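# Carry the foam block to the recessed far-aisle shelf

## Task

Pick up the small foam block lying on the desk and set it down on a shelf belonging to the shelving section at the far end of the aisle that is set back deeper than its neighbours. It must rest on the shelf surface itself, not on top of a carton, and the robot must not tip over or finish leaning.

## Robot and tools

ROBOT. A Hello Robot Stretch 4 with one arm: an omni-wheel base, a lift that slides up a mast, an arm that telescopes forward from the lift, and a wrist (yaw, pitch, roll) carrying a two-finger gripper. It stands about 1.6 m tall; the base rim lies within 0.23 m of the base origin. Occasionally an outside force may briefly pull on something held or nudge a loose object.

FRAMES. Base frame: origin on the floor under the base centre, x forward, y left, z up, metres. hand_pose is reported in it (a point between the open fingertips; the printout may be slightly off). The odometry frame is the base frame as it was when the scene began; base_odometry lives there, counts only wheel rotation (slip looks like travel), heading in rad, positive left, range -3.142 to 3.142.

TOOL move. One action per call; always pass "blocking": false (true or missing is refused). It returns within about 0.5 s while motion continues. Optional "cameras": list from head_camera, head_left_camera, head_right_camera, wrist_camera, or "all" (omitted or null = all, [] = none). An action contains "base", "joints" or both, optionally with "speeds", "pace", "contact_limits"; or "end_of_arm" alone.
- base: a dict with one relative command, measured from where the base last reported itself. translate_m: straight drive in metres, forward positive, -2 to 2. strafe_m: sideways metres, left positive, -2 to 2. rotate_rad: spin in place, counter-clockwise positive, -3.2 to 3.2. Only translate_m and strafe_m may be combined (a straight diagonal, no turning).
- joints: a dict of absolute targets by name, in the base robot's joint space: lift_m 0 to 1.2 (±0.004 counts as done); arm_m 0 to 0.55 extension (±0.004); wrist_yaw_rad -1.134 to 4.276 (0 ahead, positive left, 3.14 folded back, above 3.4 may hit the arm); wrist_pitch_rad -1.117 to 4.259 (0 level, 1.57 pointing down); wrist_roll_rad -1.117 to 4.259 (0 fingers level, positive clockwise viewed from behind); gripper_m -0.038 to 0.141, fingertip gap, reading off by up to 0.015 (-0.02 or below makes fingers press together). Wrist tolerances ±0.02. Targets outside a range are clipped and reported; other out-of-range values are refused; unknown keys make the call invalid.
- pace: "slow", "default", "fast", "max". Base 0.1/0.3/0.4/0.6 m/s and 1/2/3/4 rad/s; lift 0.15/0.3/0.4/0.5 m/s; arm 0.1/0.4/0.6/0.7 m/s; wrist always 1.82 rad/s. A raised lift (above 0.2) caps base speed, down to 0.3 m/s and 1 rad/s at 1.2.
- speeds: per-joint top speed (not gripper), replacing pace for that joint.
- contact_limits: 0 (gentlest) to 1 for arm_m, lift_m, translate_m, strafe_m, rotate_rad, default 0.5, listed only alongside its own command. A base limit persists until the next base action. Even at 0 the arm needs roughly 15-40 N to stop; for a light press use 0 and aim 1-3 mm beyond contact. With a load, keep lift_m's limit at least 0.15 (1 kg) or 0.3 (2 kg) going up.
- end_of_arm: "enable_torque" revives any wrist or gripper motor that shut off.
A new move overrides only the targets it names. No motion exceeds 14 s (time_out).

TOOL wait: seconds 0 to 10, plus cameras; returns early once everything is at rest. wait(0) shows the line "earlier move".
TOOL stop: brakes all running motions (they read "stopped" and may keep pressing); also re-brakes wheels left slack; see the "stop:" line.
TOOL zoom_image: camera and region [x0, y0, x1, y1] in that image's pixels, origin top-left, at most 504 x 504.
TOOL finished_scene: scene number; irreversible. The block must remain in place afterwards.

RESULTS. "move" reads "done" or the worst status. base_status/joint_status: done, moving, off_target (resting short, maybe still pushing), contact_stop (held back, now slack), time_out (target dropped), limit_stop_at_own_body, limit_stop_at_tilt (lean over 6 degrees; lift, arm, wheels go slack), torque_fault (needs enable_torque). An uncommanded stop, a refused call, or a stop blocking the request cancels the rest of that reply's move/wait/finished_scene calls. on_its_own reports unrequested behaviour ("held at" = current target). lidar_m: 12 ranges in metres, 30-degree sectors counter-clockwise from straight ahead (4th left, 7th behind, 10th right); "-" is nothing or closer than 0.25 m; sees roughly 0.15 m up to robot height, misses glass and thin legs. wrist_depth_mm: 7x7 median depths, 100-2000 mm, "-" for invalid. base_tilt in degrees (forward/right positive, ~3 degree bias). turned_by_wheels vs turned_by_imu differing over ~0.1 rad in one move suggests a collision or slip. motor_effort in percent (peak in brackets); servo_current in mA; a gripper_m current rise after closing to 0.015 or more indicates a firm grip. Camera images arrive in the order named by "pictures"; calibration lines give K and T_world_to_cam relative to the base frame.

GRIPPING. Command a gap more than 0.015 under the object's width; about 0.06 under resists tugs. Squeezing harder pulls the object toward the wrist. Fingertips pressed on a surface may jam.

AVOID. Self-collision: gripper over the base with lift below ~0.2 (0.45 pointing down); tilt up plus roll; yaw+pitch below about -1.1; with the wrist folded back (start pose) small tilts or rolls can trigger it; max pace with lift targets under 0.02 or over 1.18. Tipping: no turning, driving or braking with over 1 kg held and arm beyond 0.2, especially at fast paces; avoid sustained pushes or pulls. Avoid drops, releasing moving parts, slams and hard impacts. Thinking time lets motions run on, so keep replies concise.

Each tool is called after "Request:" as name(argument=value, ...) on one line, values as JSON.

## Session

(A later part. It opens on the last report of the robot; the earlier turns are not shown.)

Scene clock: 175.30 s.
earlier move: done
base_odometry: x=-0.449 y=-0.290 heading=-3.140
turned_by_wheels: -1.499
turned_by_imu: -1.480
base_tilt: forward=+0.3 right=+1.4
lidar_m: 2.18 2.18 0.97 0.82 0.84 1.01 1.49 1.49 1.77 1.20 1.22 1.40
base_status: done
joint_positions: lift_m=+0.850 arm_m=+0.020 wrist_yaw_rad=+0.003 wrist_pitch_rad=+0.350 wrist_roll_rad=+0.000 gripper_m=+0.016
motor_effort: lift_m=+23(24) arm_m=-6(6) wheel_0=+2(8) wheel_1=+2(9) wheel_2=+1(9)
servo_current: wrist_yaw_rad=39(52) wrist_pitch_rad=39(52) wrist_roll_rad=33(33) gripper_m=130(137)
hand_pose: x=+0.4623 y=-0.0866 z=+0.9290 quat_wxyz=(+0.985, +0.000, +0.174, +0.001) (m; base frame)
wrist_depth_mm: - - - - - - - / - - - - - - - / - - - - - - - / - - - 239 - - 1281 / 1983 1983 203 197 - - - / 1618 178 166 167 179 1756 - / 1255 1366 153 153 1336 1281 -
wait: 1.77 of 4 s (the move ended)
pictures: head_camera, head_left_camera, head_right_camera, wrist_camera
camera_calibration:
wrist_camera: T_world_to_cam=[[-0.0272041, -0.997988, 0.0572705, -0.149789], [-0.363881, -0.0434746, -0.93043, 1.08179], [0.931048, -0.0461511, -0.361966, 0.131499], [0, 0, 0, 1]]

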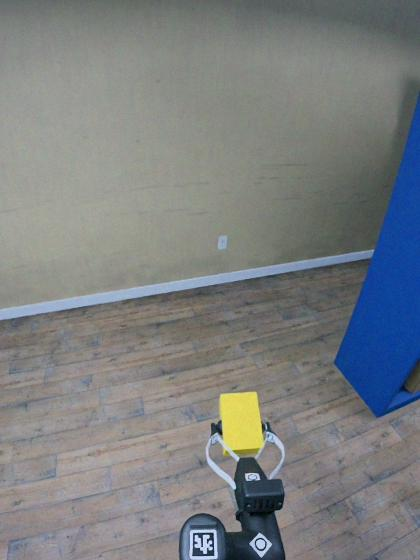

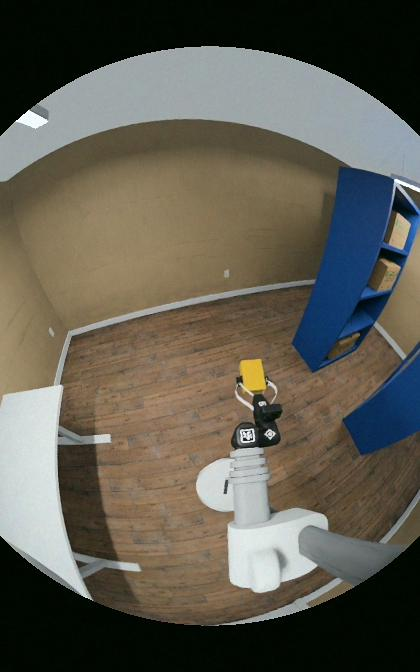

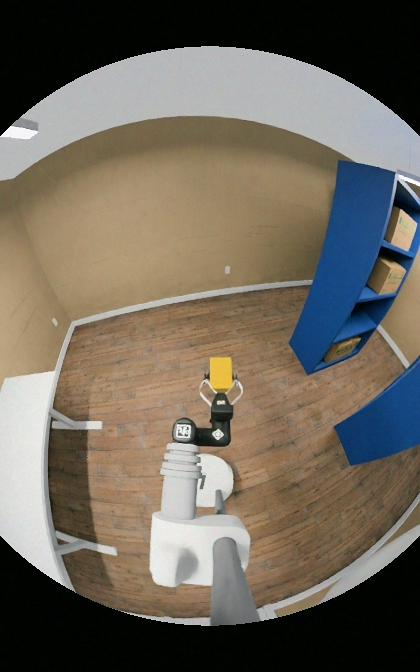

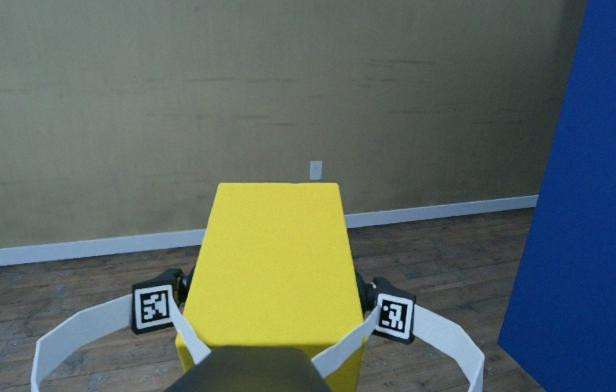

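Request:
move(base={"rotate_rad": -1.57}, blocking=false, cameras=[])

Request:
wait(seconds=4)

Scene clock: 184.00 s.
move: moving
base_odometry: x=-0.449 y=-0.290 heading=+2.882
turned_by_wheels: -0.261
turned_by_imu: -0.258
base_tilt: forward=+0.4 right=+1.4
lidar_m: 2.27 2.17 2.25 0.86 0.82 0.86 1.57 1.49 1.56 1.25 1.21 1.37
base_status: rotate_rad moving
joint_positions: lift_m=+0.850 arm_m=+0.020 wrist_yaw_rad=+0.003 wrist_pitch_rad=+0.350 wrist_roll_rad=+0.000 gripper_m=+0.016
measured_speeds: translate_m=+0.001 strafe_m=+0.001 rotate_rad=-0.994 lift_m=+0.000 arm_m=+0.000 wrist_yaw_rad=+0.000 wrist_pitch_rad=+0.000 wrist_roll_rad=+0.000
motor_effort: lift_m=+23(24) arm_m=-6(6) wheel_0=+6(7) wheel_1=+7(9) wheel_2=+8(8)
servo_current: wrist_yaw_rad=39(52) wrist_pitch_rad=39(39) wrist_roll_rad=26(33) gripper_m=117(130)
hand_pose: x=+0.4623 y=-0.0866 z=+0.9290 quat_wxyz=(+0.985, +0.000, +0.174, +0.001) (m; base frame)
wrist_depth_mm: - - - - - - - / - - - - - - - / - - - - - - - / - - - 239 - - - / - 1983 202 198 - - 1397 / 1618 178 166 167 179 - 1397 / 1255 1308 153 153 1308 154 1366
pictures: none

Scene clock: 185.67 s.
earlier move: done
base_odometry: x=-0.449 y=-0.290 heading=+1.574
turned_by_wheels: -1.308
turned_by_imu: -1.292
base_tilt: forward=+0.4 right=+1.3
lidar_m: 1.22 1.22 1.43 2.21 2.21 0.98 0.80 0.83 0.98 1.50 1.50 1.77
base_status: done
joint_positions: lift_m=+0.850 arm_m=+0.020 wrist_yaw_rad=+0.003 wrist_pitch_rad=+0.350 wrist_roll_rad=+0.000 gripper_m=+0.016
motor_effort: lift_m=+23(24) arm_m=-6(6) wheel_0=+3(8) wheel_1=+2(9) wheel_2=+0(9)
servo_current: wrist_yaw_rad=33(52) wrist_pitch_rad=33(52) wrist_roll_rad=20(39) gripper_m=124(137)
hand_pose: x=+0.4623 y=-0.0866 z=+0.9290 quat_wxyz=(+0.985, +0.000, +0.174, +0.001) (m; base frame)
wrist_depth_mm: - - - - - - - / - - - - - - - / - - - - - - - / - - 228 238 - - - / 1983 - 195 198 - - - / 1576 176 166 167 179 1756 1537 / 1281 1308 153 153 1336 1281 1397
wait: 1.67 of 4 s (the move ended)
pictures: head_camera, head_left_camera, head_right_camera, wrist_camera
camera_calibration:
wrist_camera: T_world_to_cam=[[-0.0272043, -0.997988, 0.0572705, -0.14979], [-0.363881, -0.0434745, -0.93043, 1.08181], [0.931048, -0.0461513, -0.361966, 0.131503], [0, 0, 0, 1]]

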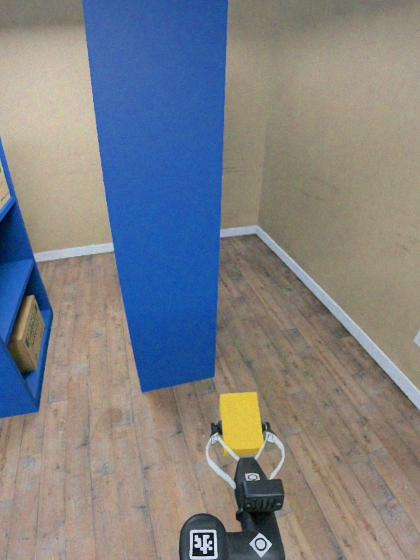

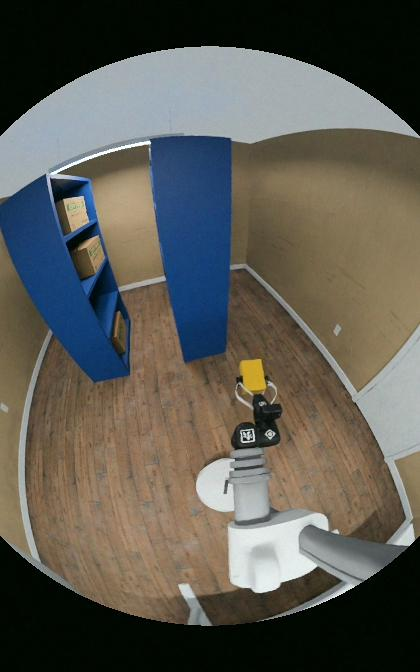

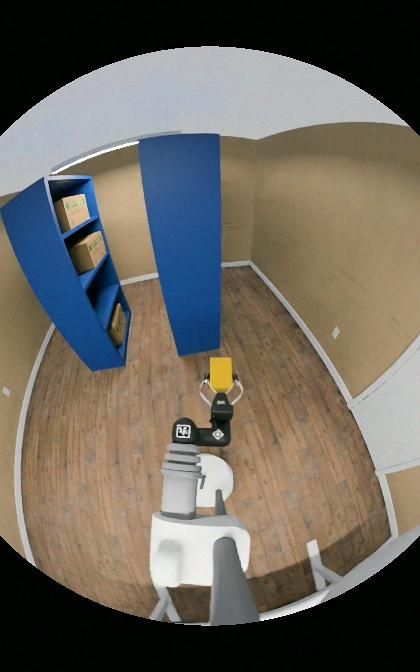

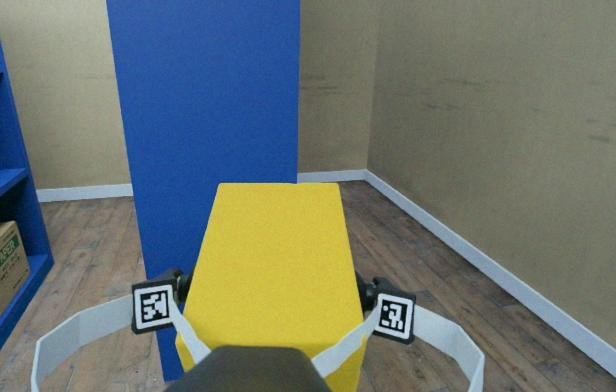

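Request:
zoom_image(camera="head_left_camera", region=[0, 120, 260, 420])

Scaled by 1.680 from the camera's 420x672 image, which has a finer 600x960 frame.

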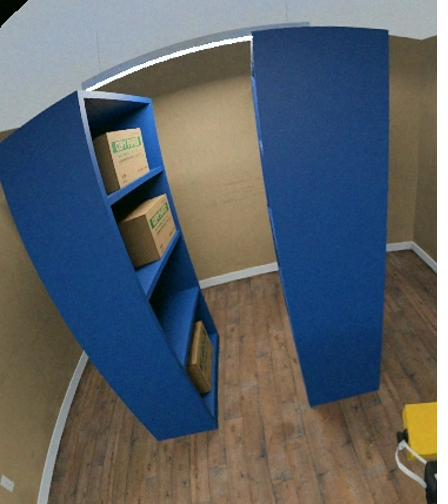

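Request:
move(base={"rotate_rad": 0.26}, blocking=false, cameras=[])

Request:
wait(seconds=2, cameras=[])

Request:
move(base={"translate_m": 0.2, "strafe_m": 0.34}, blocking=false, cameras=[])

Request:
wait(seconds=4)

Scene clock: 254.97 s.
move: moving
base_odometry: x=-0.449 y=-0.290 heading=+1.790
turned_by_wheels: +0.216
turned_by_imu: +0.212
base_tilt: forward=+0.3 right=+1.5
lidar_m: 1.22 1.38 2.30 2.20 2.26 0.88 0.83 0.86 1.54 1.48 1.57 1.28
base_status: rotate_rad moving
joint_positions: lift_m=+0.850 arm_m=+0.020 wrist_yaw_rad=+0.003 wrist_pitch_rad=+0.350 wrist_roll_rad=+0.000 gripper_m=+0.016
measured_speeds: translate_m=+0.001 strafe_m=+0.000 rotate_rad=+0.455 lift_m=+0.000 arm_m=+0.000 wrist_yaw_rad=+0.000 wrist_pitch_rad=+0.000 wrist_roll_rad=+0.000
motor_effort: lift_m=+23(23) arm_m=-6(6) wheel_0=-2(7) wheel_1=-3(7) wheel_2=-2(8)
servo_current: wrist_yaw_rad=33(46) wrist_pitch_rad=39(52) wrist_roll_rad=33(33) gripper_m=124(130)
hand_pose: x=+0.4623 y=-0.0866 z=+0.9290 quat_wxyz=(+0.985, +0.000, +0.174, +0.001) (m; base frame)
wrist_depth_mm: - - - - - - - / - - - - - - - / - - - - - - - / - - - 237 - - - / 1430 1921 202 197 - - 1921 / 1430 179 166 167 179 1756 1661 / 1255 1308 153 153 1308 1281 1464
pictures: none

Scene clock: 255.53 s.
earlier move: done
base_odometry: x=-0.449 y=-0.290 heading=+1.834
turned_by_wheels: +0.044
turned_by_imu: +0.043
base_tilt: forward=+0.4 right=+1.4
lidar_m: 1.21 1.38 2.28 2.20 2.29 0.86 0.83 0.89 1.57 1.47 1.56 1.29
base_status: done
joint_positions: lift_m=+0.850 arm_m=+0.020 wrist_yaw_rad=+0.003 wrist_pitch_rad=+0.350 wrist_roll_rad=+0.000 gripper_m=+0.016
motor_effort: lift_m=+23(23) arm_m=-6(6) wheel_0=-3(7) wheel_1=-1(7) wheel_2=-1(8)
servo_current: wrist_yaw_rad=39(46) wrist_pitch_rad=46(52) wrist_roll_rad=26(33) gripper_m=117(130)
hand_pose: x=+0.4623 y=-0.0866 z=+0.9290 quat_wxyz=(+0.985, +0.000, +0.174, +0.001) (m; base frame)
wrist_depth_mm: - - - - - - - / 1808 - - - - - - / - - - - - - - / - 1983 - 237 - - - / - 1576 203 197 - - - / - 178 166 167 180 1756 1708 / 1255 1308 153 153 1308 1281 1430
wait: 0.57 of 2 s (the move ended)
pictures: none

Scene clock: 256.03 s.
move: moving
base_odometry: x=-0.480 y=-0.282 heading=+1.833
turned_by_wheels: +0.000
turned_by_imu: +0.000
base_tilt: forward=+0.3 right=+1.5
lidar_m: 1.21 1.34 2.28 2.15 2.25 0.89 0.85 0.88 1.59 1.51 1.62 1.25
base_status: translate_m moving; strafe_m moving
joint_positions: lift_m=+0.850 arm_m=+0.020 wrist_yaw_rad=+0.003 wrist_pitch_rad=+0.350 wrist_roll_rad=+0.000 gripper_m=+0.016
measured_speeds: translate_m=+0.064 strafe_m=+0.106 rotate_rad=+0.003 lift_m=+0.000 arm_m=+0.000 wrist_yaw_rad=+0.000 wrist_pitch_rad=+0.000 wrist_roll_rad=+0.000
motor_effort: lift_m=+23(23) arm_m=-6(6) wheel_0=-6(8) wheel_1=+9(9) wheel_2=-5(6)
servo_current: wrist_yaw_rad=46(46) wrist_pitch_rad=46(59) wrist_roll_rad=26(33) gripper_m=111(124)
hand_pose: x=+0.4623 y=-0.0866 z=+0.9290 quat_wxyz=(+0.985, +0.000, +0.174, +0.001) (m; base frame)
wrist_depth_mm: - - - - - - - / 1025 - - - - - - / - - - - - - - / - 1921 - 237 - - - / - 1618 202 197 - - - / - 177 166 167 179 1756 1661 / 1255 1336 153 154 1308 1281 1430
pictures: none

Scene clock: 258.63 s.
earlier move: done
base_odometry: x=-0.829 y=-0.185 heading=+1.833
turned_by_wheels: +0.000
turned_by_imu: +0.001
base_tilt: forward=+0.4 right=+1.4
lidar_m: 1.16 1.07 1.94 1.84 1.92 1.09 1.02 1.07 1.52 1.81 1.93 1.06
base_status: done
joint_positions: lift_m=+0.850 arm_m=+0.020 wrist_yaw_rad=+0.003 wrist_pitch_rad=+0.350 wrist_roll_rad=+0.000 gripper_m=+0.016
motor_effort: lift_m=+23(23) arm_m=-6(6) wheel_0=-2(8) wheel_1=+0(11) wheel_2=-1(7)
servo_current: wrist_yaw_rad=33(46) wrist_pitch_rad=46(65) wrist_roll_rad=26(33) gripper_m=117(137)
hand_pose: x=+0.4623 y=-0.0866 z=+0.9290 quat_wxyz=(+0.985, +0.000, +0.174, +0.001) (m; base frame)
wrist_depth_mm: - - - - - - - / - - - - 1499 - - / - - - - 1281 - - / - - 236 239 1229 - - / - - 202 197 - - - / - 174 166 167 179 - 1756 / - - 152 153 - - 1430
wait: 2.60 of 4 s (the move ended)
pictures: head_camera, head_left_camera, head_right_camera, wrist_camera
camera_calibration:
wrist_camera: T_world_to_cam=[[-0.0272478, -0.997987, 0.0572705, -0.149782], [-0.363883, -0.0434587, -0.93043, 1.08181], [0.931046, -0.0461919, -0.361966, 0.13151], [0, 0, 0, 1]]

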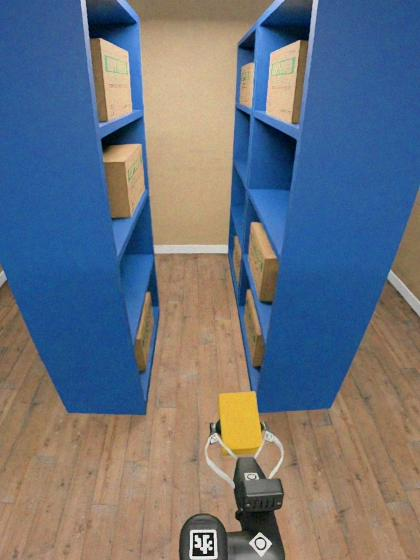

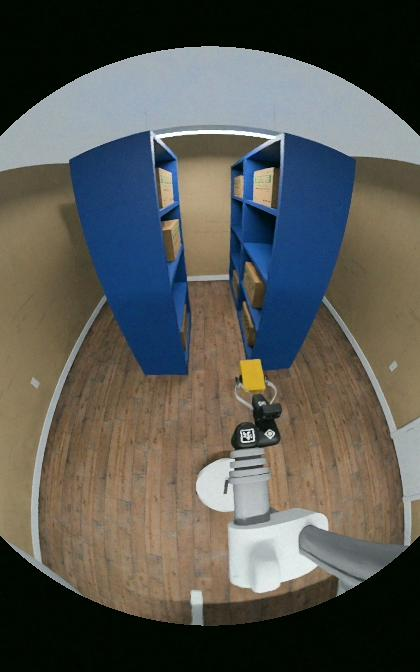

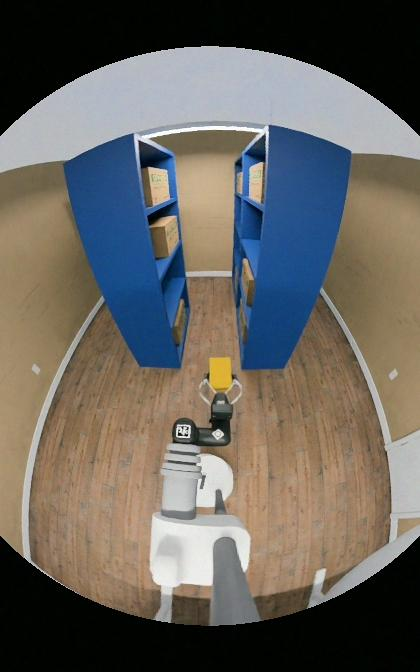

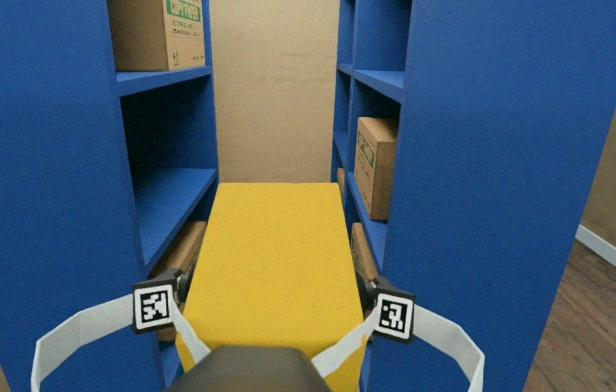

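Request:
zoom_image(camera="head_camera", region=[60, 0, 340, 420])

Request:
zoom_image(camera="head_camera", region=[120, 150, 270, 350])

Scaled by 1.200 from the camera's 420x560 image, which has a finer 1200x1600 frame.

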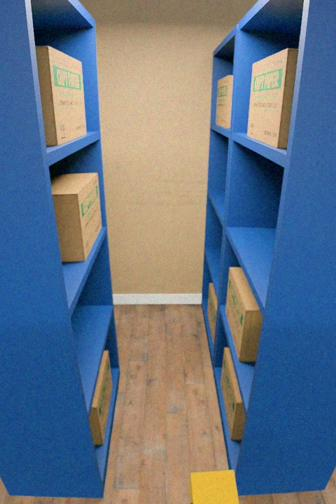

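Scaled by 2.520 from the camera's 420x560 image, which has a finer 1200x1600 frame.

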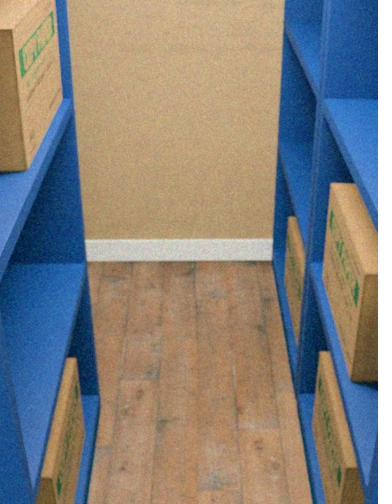

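Request:
move(base={"translate_m": 1.0}, contact_limits={"translate_m": 0.3}, blocking=false, cameras=[])

Request:
wait(seconds=6)

Scene clock: 302.67 s.
move: moving
base_odometry: x=-0.838 y=-0.154 heading=+1.834
turned_by_wheels: +0.000
turned_by_imu: -0.001
base_tilt: forward=+0.4 right=+1.4
lidar_m: 1.16 1.02 1.93 1.84 1.94 1.13 1.06 1.12 1.55 1.83 1.94 1.03
base_status: translate_m moving
joint_positions: lift_m=+0.850 arm_m=+0.020 wrist_yaw_rad=+0.003 wrist_pitch_rad=+0.350 wrist_roll_rad=+0.000 gripper_m=+0.016
measured_speeds: translate_m=+0.124 strafe_m=+0.000 rotate_rad=+0.001 lift_m=+0.000 arm_m=+0.000 wrist_yaw_rad=+0.000 wrist_pitch_rad=+0.000 wrist_roll_rad=+0.000
motor_effort: lift_m=+23(23) arm_m=-6(6) wheel_0=+6(7) wheel_1=+5(7) wheel_2=-10(10)
servo_current: wrist_yaw_rad=33(39) wrist_pitch_rad=26(46) wrist_roll_rad=33(33) gripper_m=124(130)
contact_limits: translate_m 0.3
hand_pose: x=+0.4623 y=-0.0866 z=+0.9290 quat_wxyz=(+0.985, +0.000, +0.174, +0.001) (m; base frame)
wrist_depth_mm: - - - - - - - / - - - - 1366 - - / - - - - 1182 - - / - - 237 239 1182 - - / - - 202 198 - - - / - 175 166 167 179 - 1708 / - - 153 153 - - 1430
pictures: none

Scene clock: 307.50 s.
earlier move: done
base_odometry: x=-1.089 y=+0.780 heading=+1.834
turned_by_wheels: +0.000
turned_by_imu: -0.002
base_tilt: forward=+0.2 right=+1.4
lidar_m: 1.15 0.42 0.28 0.28 1.96 2.66 2.10 2.13 1.95 0.26 0.30 0.40
base_status: done
joint_positions: lift_m=+0.850 arm_m=+0.020 wrist_yaw_rad=+0.003 wrist_pitch_rad=+0.350 wrist_roll_rad=+0.000 gripper_m=+0.016
motor_effort: lift_m=+23(23) arm_m=-6(6) wheel_0=+3(8) wheel_1=+2(7) wheel_2=+0(10)
servo_current: wrist_yaw_rad=33(46) wrist_pitch_rad=46(59) wrist_roll_rad=33(33) gripper_m=117(130)
contact_limits: translate_m 0.3
hand_pose: x=+0.4623 y=-0.0866 z=+0.9290 quat_wxyz=(+0.985, +0.000, +0.174, +0.001) (m; base frame)
wrist_depth_mm: 615 - - - 1464 - - / 597 1618 - - 1138 - - / - 1708 - - 715 - - / - 1756 228 238 732 - - / - 1863 195 196 - 521 521 / - 175 166 167 179 442 404 / - 1366 153 153 603 382 342
wait: 4.83 of 6 s (the move ended)
pictures: head_camera, head_left_camera, head_right_camera, wrist_camera
camera_calibration:
wrist_camera: T_world_to_cam=[[-0.0272478, -0.997987, 0.0572708, -0.149783], [-0.363883, -0.043459, -0.93043, 1.08181], [0.931046, -0.046192, -0.361966, 0.131512], [0, 0, 0, 1]]

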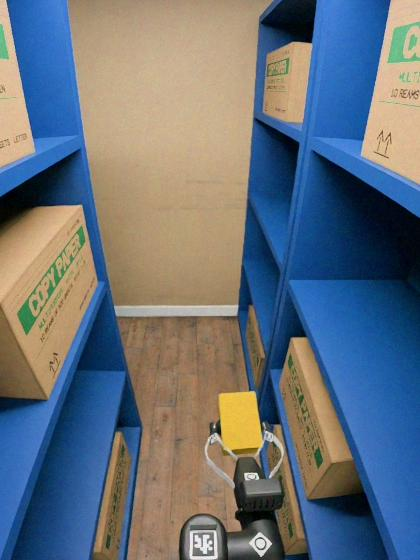

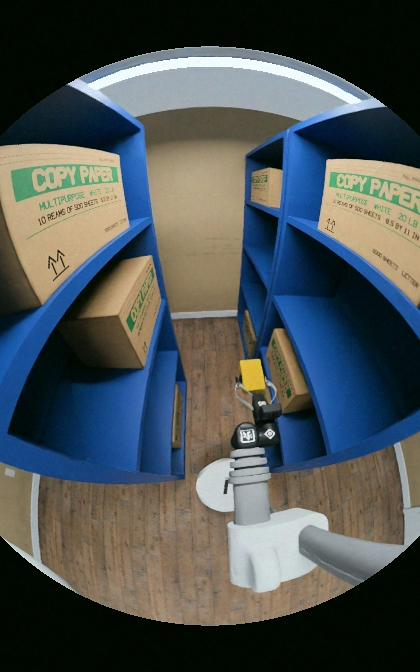

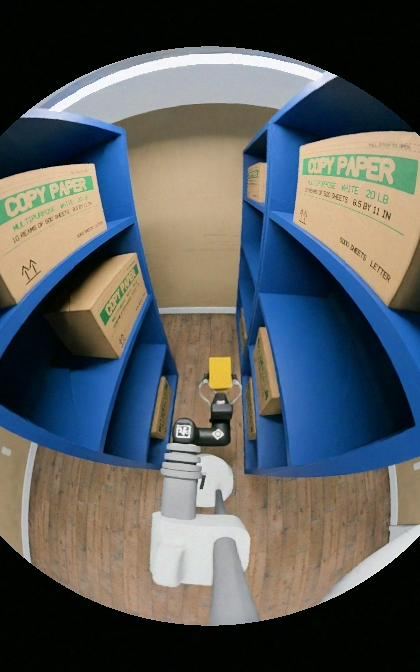

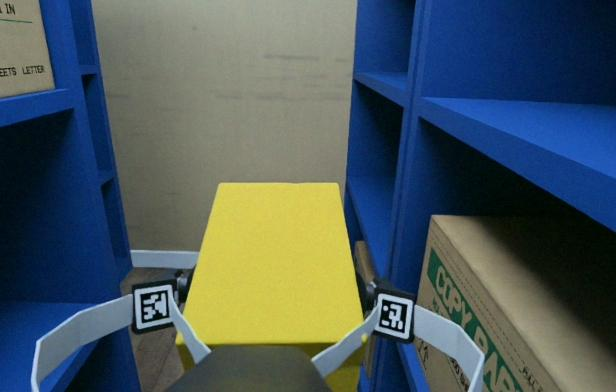

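Request:
zoom_image(camera="wrist_camera", region=[0, 0, 250, 392])

Request:
zoom_image(camera="head_camera", region=[40, 0, 340, 400])

Scaled by 1.286.

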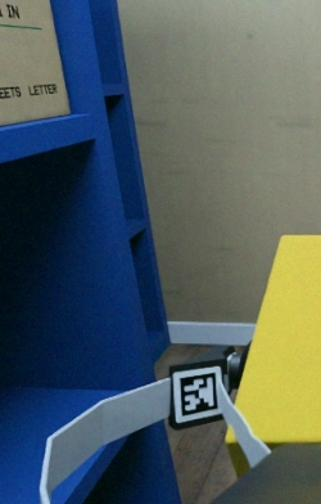

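Scaled by 1.260 from the camera's 420x560 image, which has a finer 1200x1600 frame.

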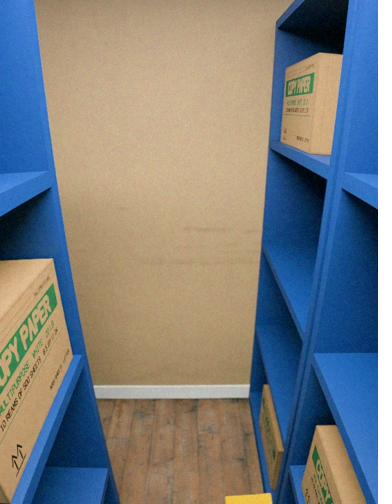

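Request:
move(base={"translate_m": 1.25, "strafe_m": 0.015}, contact_limits={"translate_m": 0.3}, blocking=false, cameras=[])

Request:
wait(seconds=7)

Scene clock: 335.23 s.
move: moving
base_odometry: x=-1.098 y=+0.811 heading=+1.834
turned_by_wheels: +0.000
turned_by_imu: +0.000
base_tilt: forward=+0.3 right=+1.4
lidar_m: 1.12 0.41 0.29 0.26 1.96 2.66 2.41 2.16 1.93 0.27 0.28 0.42
base_status: translate_m moving; strafe_m moving
joint_positions: lift_m=+0.850 arm_m=+0.020 wrist_yaw_rad=+0.003 wrist_pitch_rad=+0.350 wrist_roll_rad=+0.000 gripper_m=+0.016
measured_speeds: translate_m=+0.124 strafe_m=+0.002 rotate_rad=+0.000 lift_m=+0.000 arm_m=+0.000 wrist_yaw_rad=+0.000 wrist_pitch_rad=+0.000 wrist_roll_rad=+0.000
motor_effort: lift_m=+23(23) arm_m=-6(6) wheel_0=+6(6) wheel_1=+6(7) wheel_2=-9(9)
servo_current: wrist_yaw_rad=39(46) wrist_pitch_rad=46(52) wrist_roll_rad=33(33) gripper_m=130(130)
contact_limits: translate_m 0.3
hand_pose: x=+0.4623 y=-0.0866 z=+0.9290 quat_wxyz=(+0.985, +0.000, +0.174, +0.001) (m; base frame)
wrist_depth_mm: 574 - - - 1430 - - / 603 - - - 627 - - / - 1661 - 1618 - - - / - 1708 229 237 715 - - / - 1808 195 197 597 525 525 / - 175 166 167 179 430 404 / - 1336 153 153 585 375 342
pictures: none

Scene clock: 340.37 s.
earlier move: done
base_odometry: x=-1.429 y=+1.983 heading=+1.834
turned_by_wheels: +0.000
turned_by_imu: -0.002
base_tilt: forward=+0.2 right=+1.4
lidar_m: 0.53 0.66 0.77 0.72 0.38 0.42 1.16 0.41 0.29 0.26 0.29 0.40
base_status: done
joint_positions: lift_m=+0.850 arm_m=+0.020 wrist_yaw_rad=+0.003 wrist_pitch_rad=+0.350 wrist_roll_rad=+0.000 gripper_m=+0.016
motor_effort: lift_m=+23(23) arm_m=-6(6) wheel_0=+2(7) wheel_1=+1(7) wheel_2=+2(11)
servo_current: wrist_yaw_rad=39(46) wrist_pitch_rad=52(59) wrist_roll_rad=26(39) gripper_m=117(130)
contact_limits: translate_m 0.3
hand_pose: x=+0.4623 y=-0.0866 z=+0.9290 quat_wxyz=(+0.985, +0.000, +0.174, +0.001) (m; base frame)
wrist_depth_mm: 370 370 368 373 373 373 327 / 387 387 389 392 392 389 343 / 410 410 410 413 413 407 342 / 436 436 427 238 439 418 384 / 462 466 202 197 459 418 410 / - 175 166 167 179 439 439 / - - 153 153 - 477 473
wait: 5.13 of 7 s (the move ended)
pictures: head_camera, head_left_camera, head_right_camera, wrist_camera
camera_calibration:
wrist_camera: T_world_to_cam=[[-0.0272478, -0.997987, 0.0572705, -0.149782], [-0.363883, -0.0434587, -0.93043, 1.0818], [0.931046, -0.046192, -0.361966, 0.131518], [0, 0, 0, 1]]

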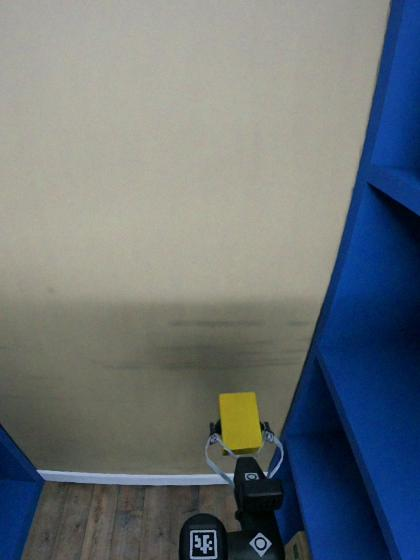

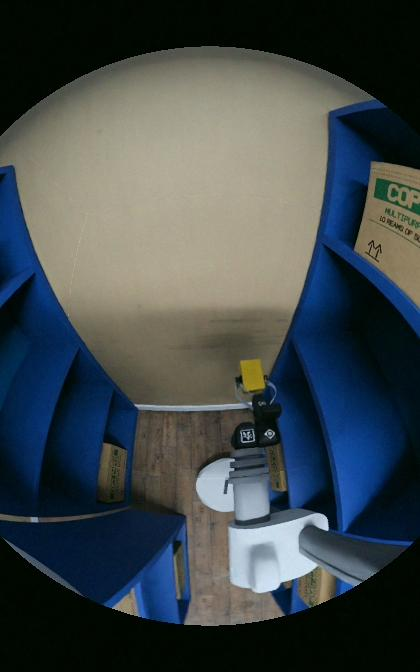

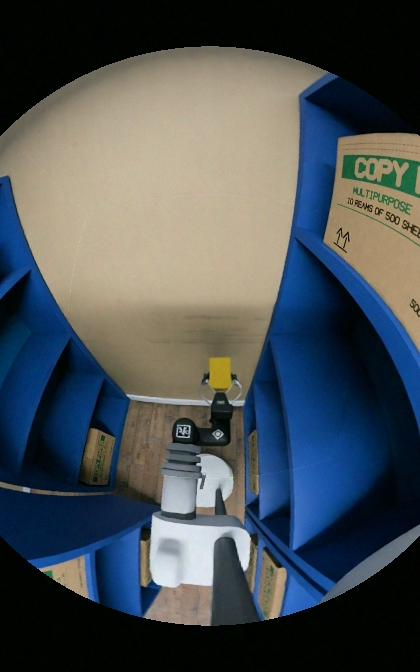

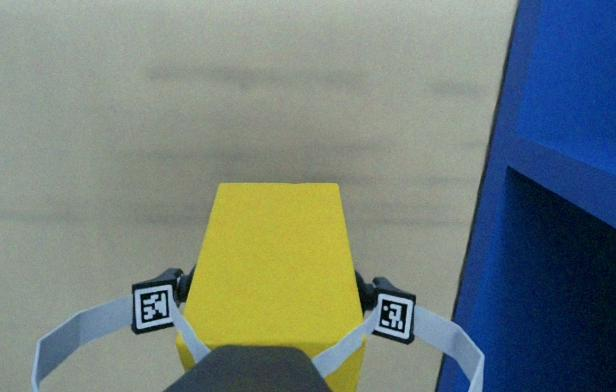

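Request:
move(base={"rotate_rad": 1.57}, contact_limits={"rotate_rad": 0.3}, blocking=false, cameras=[])

Request:
wait(seconds=4)

Scene clock: 347.87 s.
move: moving
base_odometry: x=-1.429 y=+1.983 heading=+2.095
turned_by_wheels: +0.261
turned_by_imu: +0.256
base_tilt: forward=+0.3 right=+1.3
lidar_m: 0.49 0.75 0.72 0.56 0.39 0.57 0.63 0.35 0.27 0.27 0.32 0.61
base_status: rotate_rad moving
joint_positions: lift_m=+0.850 arm_m=+0.020 wrist_yaw_rad=+0.003 wrist_pitch_rad=+0.350 wrist_roll_rad=+0.000 gripper_m=+0.016
measured_speeds: translate_m=+0.001 strafe_m=-0.001 rotate_rad=+0.991 lift_m=+0.000 arm_m=+0.000 wrist_yaw_rad=+0.000 wrist_pitch_rad=+0.000 wrist_roll_rad=+0.000
motor_effort: lift_m=+23(23) arm_m=-6(6) wheel_0=-8(8) wheel_1=-7(7) wheel_2=-7(9)
servo_current: wrist_yaw_rad=33(46) wrist_pitch_rad=39(52) wrist_roll_rad=26(39) gripper_m=117(124)
contact_limits: rotate_rad 0.3
hand_pose: x=+0.4623 y=-0.0866 z=+0.9290 quat_wxyz=(+0.985, +0.000, +0.174, +0.001) (m; base frame)
wrist_depth_mm: 418 399 382 366 351 336 325 / 445 424 402 384 368 351 340 / 466 449 424 404 389 373 359 / - 473 439 239 410 389 373 / - - 195 197 433 415 394 / - 174 166 167 179 433 421 / - - 152 153 - 146 442
pictures: none

Scene clock: 349.53 s.
earlier move: done
base_odometry: x=-1.429 y=+1.983 heading=-2.879
turned_by_wheels: +1.309
turned_by_imu: +1.292
base_tilt: forward=+0.3 right=+1.4
lidar_m: 0.73 0.41 0.40 1.09 0.42 0.31 0.29 0.31 0.41 0.62 0.66 0.76
base_status: done
joint_positions: lift_m=+0.850 arm_m=+0.020 wrist_yaw_rad=+0.003 wrist_pitch_rad=+0.350 wrist_roll_rad=+0.000 gripper_m=+0.016
motor_effort: lift_m=+23(23) arm_m=-6(6) wheel_0=-1(9) wheel_1=-1(9) wheel_2=+0(10)
servo_current: wrist_yaw_rad=39(46) wrist_pitch_rad=46(59) wrist_roll_rad=33(39) gripper_m=124(130)
contact_limits: rotate_rad 0.3
hand_pose: x=+0.4623 y=-0.0866 z=+0.9290 quat_wxyz=(+0.985, +0.000, +0.174, +0.001) (m; base frame)
wrist_depth_mm: 459 - - - - - - / 477 - - - - - - / 500 - - - - - - / 521 - 229 238 - 1025 - / 530 - 195 197 - 1008 - / 500 174 166 167 179 831 - / 504 654 153 153 668 683 691
wait: 1.67 of 4 s (the move ended)
pictures: head_camera, head_left_camera, head_right_camera, wrist_camera
camera_calibration:
wrist_camera: T_world_to_cam=[[-0.0273616, -0.997984, 0.0572706, -0.149761], [-0.363888, -0.0434172, -0.93043, 1.08181], [0.931041, -0.0462981, -0.361966, 0.131517], [0, 0, 0, 1]]

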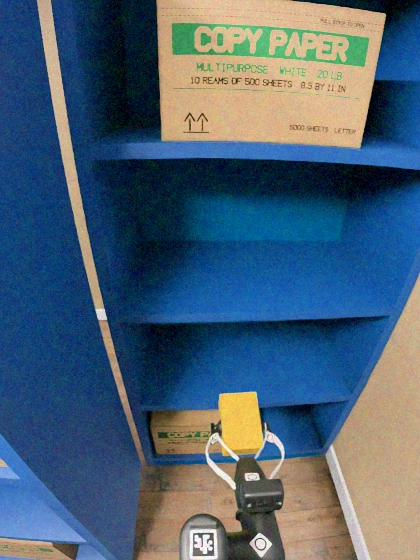

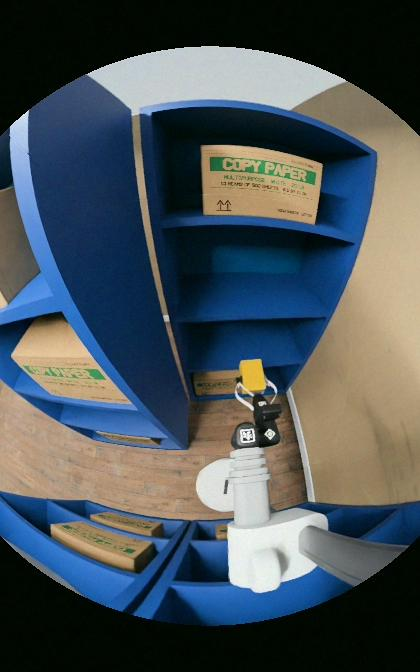

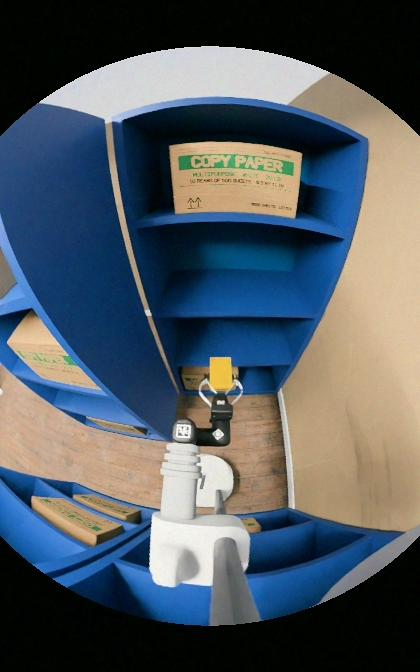

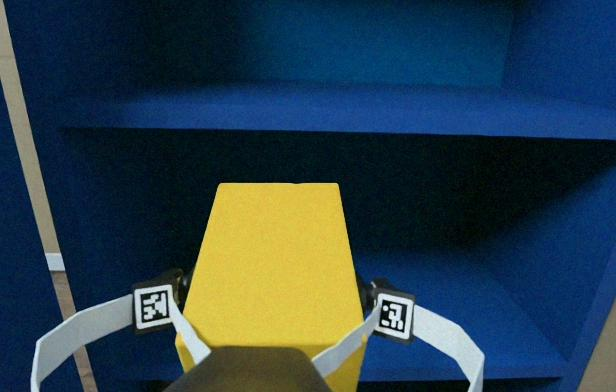

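Request:
zoom_image(camera="wrist_camera", region=[0, 0, 616, 392])

Request:
zoom_image(camera="head_camera", region=[80, 140, 420, 480])

Region (0, 0, 616, 392) is 616x392 pixels. A region can be at most 504 by 504 pixels.

Scaled by 1.482 from the camera's 420x560 image, which has a finer 1200x1600 frame.

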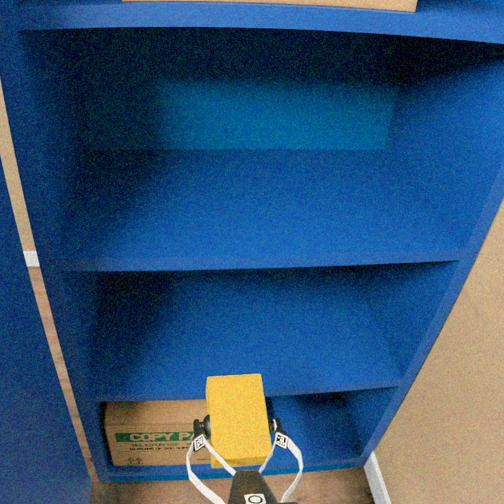

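Request:
zoom_image(camera="wrist_camera", region=[0, 20, 300, 220])

Request:
zoom_image(camera="wrist_camera", region=[300, 20, 616, 392])

Scaled by 1.680.

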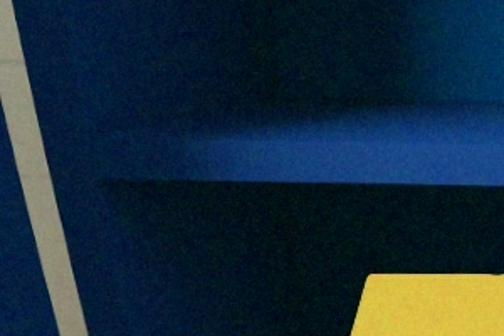

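Scaled by 1.355.

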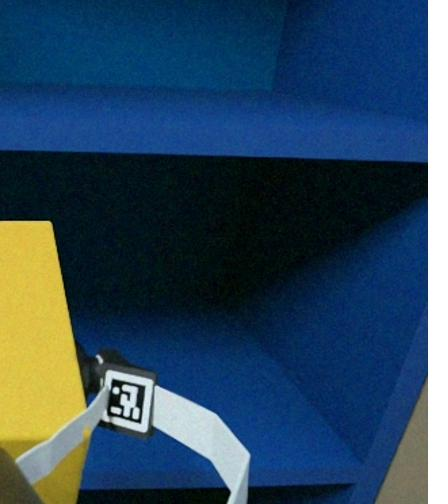

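Request:
move(joints={"lift_m": 1.03}, blocking=false, cameras=[])

Request:
wait(seconds=2)

Scene clock: 398.90 s.
move: moving
base_odometry: x=-1.429 y=+1.983 heading=-2.879
turned_by_wheels: +0.000
turned_by_imu: -0.001
base_tilt: forward=+0.2 right=+1.3
lidar_m: 0.72 0.39 0.41 1.10 0.44 0.31 0.29 0.31 0.40 0.62 0.66 0.76
joint_positions: lift_m=+0.889 arm_m=+0.020 wrist_yaw_rad=+0.003 wrist_pitch_rad=+0.350 wrist_roll_rad=+0.000 gripper_m=+0.016
joint_status: lift_m moving
measured_speeds: translate_m=+0.000 strafe_m=+0.000 rotate_rad=+0.000 lift_m=+0.149 arm_m=+0.000 wrist_yaw_rad=+0.000 wrist_pitch_rad=+0.000 wrist_roll_rad=+0.000
motor_effort: lift_m=+27(27) arm_m=-6(6) wheel_0=-2(2) wheel_1=-1(1) wheel_2=+0(0)
servo_current: wrist_yaw_rad=33(46) wrist_pitch_rad=46(52) wrist_roll_rad=26(33) gripper_m=124(124)
contact_limits: rotate_rad 0.3
hand_pose: x=+0.4623 y=-0.0866 z=+0.9681 quat_wxyz=(+0.985, +0.000, +0.174, +0.001) (m; base frame)
wrist_depth_mm: 455 - - - - - - / 477 - - - - - - / 500 - - - - - - / 521 - 227 238 - 1025 - / 544 - 195 197 - - - / 500 175 166 167 179 891 - / 146 699 153 153 699 691 699
pictures: none

Scene clock: 400.23 s.
earlier move: done
base_odometry: x=-1.429 y=+1.983 heading=-2.879
turned_by_wheels: +0.000
turned_by_imu: +0.000
base_tilt: forward=+0.3 right=+1.4
lidar_m: 0.71 0.40 0.39 1.11 0.43 0.31 0.29 0.32 0.40 0.64 0.67 0.77
joint_positions: lift_m=+1.030 arm_m=+0.020 wrist_yaw_rad=+0.003 wrist_pitch_rad=+0.350 wrist_roll_rad=+0.000 gripper_m=+0.016
joint_status: all done
motor_effort: lift_m=+24(27) arm_m=-6(6) wheel_0=-1(2) wheel_1=-1(1) wheel_2=+0(0)
servo_current: wrist_yaw_rad=39(46) wrist_pitch_rad=46(52) wrist_roll_rad=26(33) gripper_m=117(130)
contact_limits: rotate_rad 0.3
hand_pose: x=+0.4623 y=-0.0866 z=+1.1089 quat_wxyz=(+0.985, +0.000, +0.174, +0.001) (m; base frame)
wrist_depth_mm: 455 - - - - - - / 480 - - - - 904 - / 500 - - - - 946 - / 521 - 229 238 - - - / 544 - 195 197 - - - / 500 175 167 167 179 - - / 147 - 153 153 - 146 -
wait: 1.33 of 2 s (the move ended)
pictures: head_camera, head_left_camera, head_right_camera, wrist_camera
camera_calibration:
wrist_camera: T_world_to_cam=[[-0.0273616, -0.997984, 0.0572705, -0.160064], [-0.363888, -0.0434172, -0.93043, 1.2492], [0.931041, -0.0462981, -0.361966, 0.196639], [0, 0, 0, 1]]

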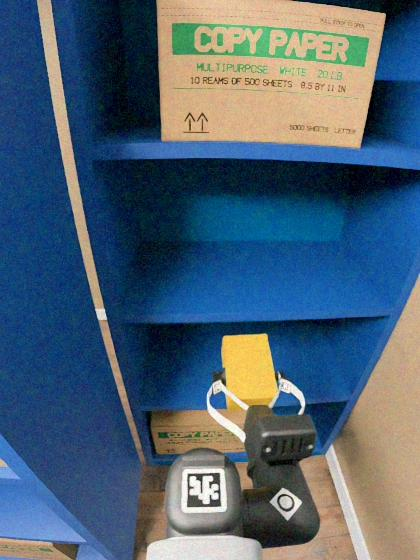

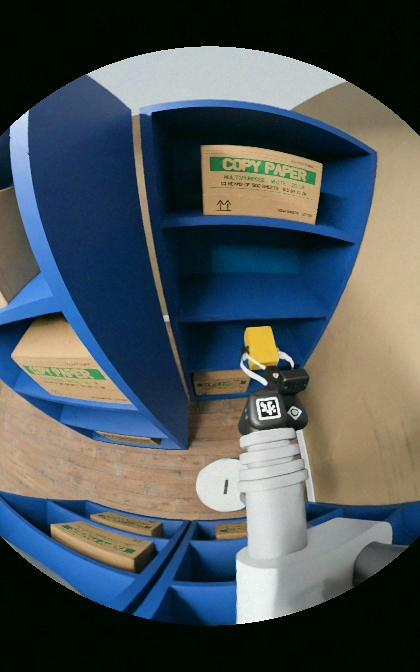

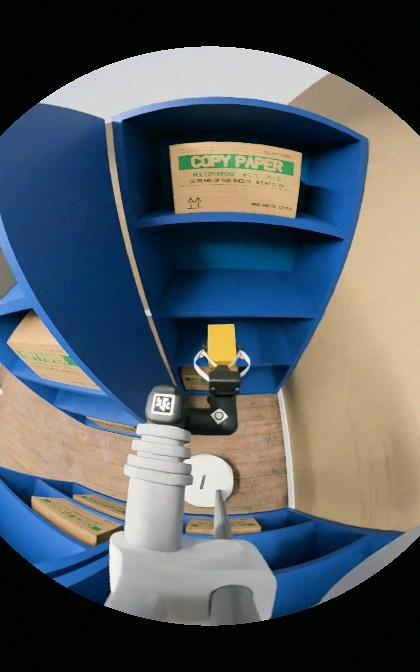

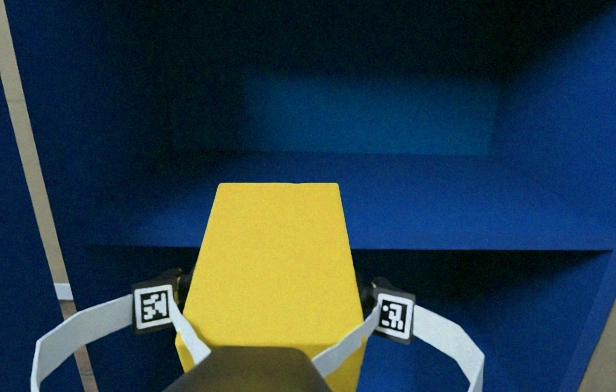

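Request:
move(joints={"arm_m": 0.48}, contact_limits={"arm_m": 0.2}, speeds={"arm_m": 0.25}, blocking=false, cameras=[])

Request:
wait(seconds=4)

Scene clock: 408.87 s.
move: moving
base_odometry: x=-1.429 y=+1.983 heading=-2.879
turned_by_wheels: +0.000
turned_by_imu: -0.001
base_tilt: forward=+0.2 right=+1.4
lidar_m: 0.71 0.35 0.41 1.13 0.44 0.32 0.29 0.32 0.39 0.63 0.65 0.78
joint_positions: lift_m=+1.030 arm_m=+0.072 wrist_yaw_rad=+0.003 wrist_pitch_rad=+0.350 wrist_roll_rad=+0.000 gripper_m=+0.016
joint_status: arm_m moving
measured_speeds: translate_m=+0.000 strafe_m=+0.000 rotate_rad=+0.000 lift_m=+0.000 arm_m=+0.198 wrist_yaw_rad=+0.000 wrist_pitch_rad=+0.000 wrist_roll_rad=+0.000
motor_effort: lift_m=+24(24) arm_m=+6(9) wheel_0=-1(2) wheel_1=-1(1) wheel_2=+0(0)
servo_current: wrist_yaw_rad=39(39) wrist_pitch_rad=39(52) wrist_roll_rad=33(33) gripper_m=124(130)
contact_limits: arm_m 0.2; rotate_rad 0.3
hand_pose: x=+0.5143 y=-0.0866 z=+1.1089 quat_wxyz=(+0.985, +0.000, +0.174, +0.001) (m; base frame)
wrist_depth_mm: 466 - - - - 820 - / 469 - - - - 878 - / 473 - - - - 931 - / 484 - 229 238 - - - / 512 - 195 198 - - - / 512 175 166 167 179 - - / 147 - 153 153 - 146 -
pictures: none

Scene clock: 411.10 s.
earlier move: done
base_odometry: x=-1.429 y=+1.983 heading=-2.879
turned_by_wheels: +0.000
turned_by_imu: +0.000
base_tilt: forward=+0.4 right=+1.5
lidar_m: 0.72 0.36 0.40 1.10 0.42 0.31 0.28 0.31 0.39 0.63 0.67 0.77
joint_positions: lift_m=+1.030 arm_m=+0.480 wrist_yaw_rad=+0.003 wrist_pitch_rad=+0.350 wrist_roll_rad=+0.000 gripper_m=+0.016
joint_status: all done
motor_effort: lift_m=+24(24) arm_m=+6(10) wheel_0=-2(2) wheel_1=-1(1) wheel_2=+0(0)
servo_current: wrist_yaw_rad=39(46) wrist_pitch_rad=46(52) wrist_roll_rad=26(39) gripper_m=124(137)
contact_limits: arm_m 0.2; rotate_rad 0.3
hand_pose: x=+0.9218 y=-0.0866 z=+1.1089 quat_wxyz=(+0.985, +0.000, +0.174, +0.001) (m; base frame)
wrist_depth_mm: 442 445 449 449 452 449 459 / 462 469 473 477 477 477 480 / 480 496 496 500 504 508 504 / 473 525 512 239 535 539 539 / 445 449 195 197 549 549 559 / 368 178 166 167 179 407 392 / 291 304 153 153 306 294 329
wait: 2.23 of 4 s (the move ended)
pictures: head_camera, head_left_camera, head_right_camera, wrist_camera
camera_calibration:
wrist_camera: T_world_to_cam=[[-0.0273619, -0.997984, 0.0572706, -0.14749], [-0.363888, -0.0434172, -0.93043, 1.41644], [0.931041, -0.0462984, -0.361966, -0.231241], [0, 0, 0, 1]]

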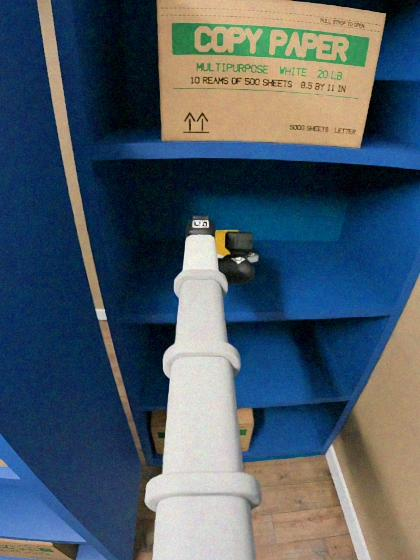

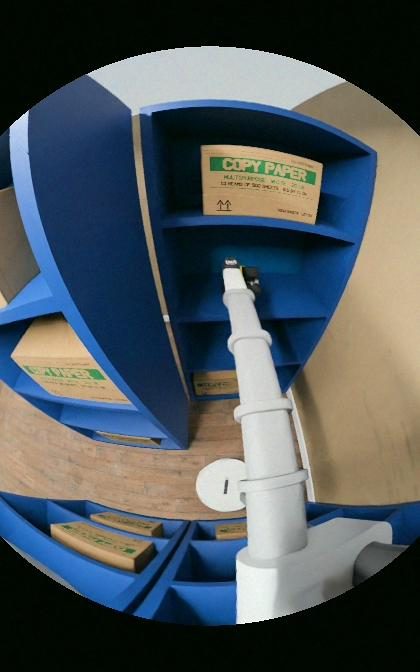

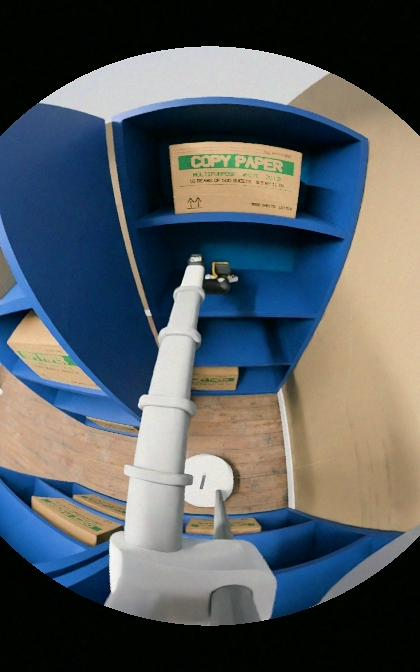

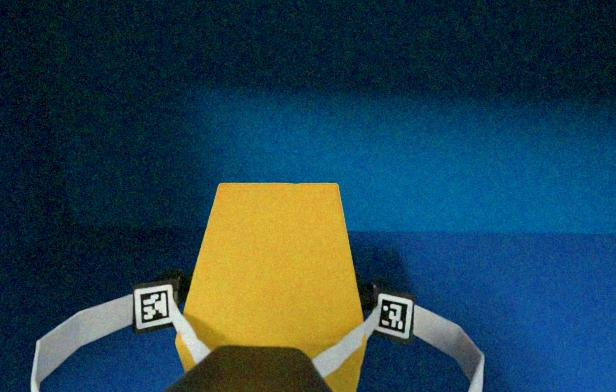

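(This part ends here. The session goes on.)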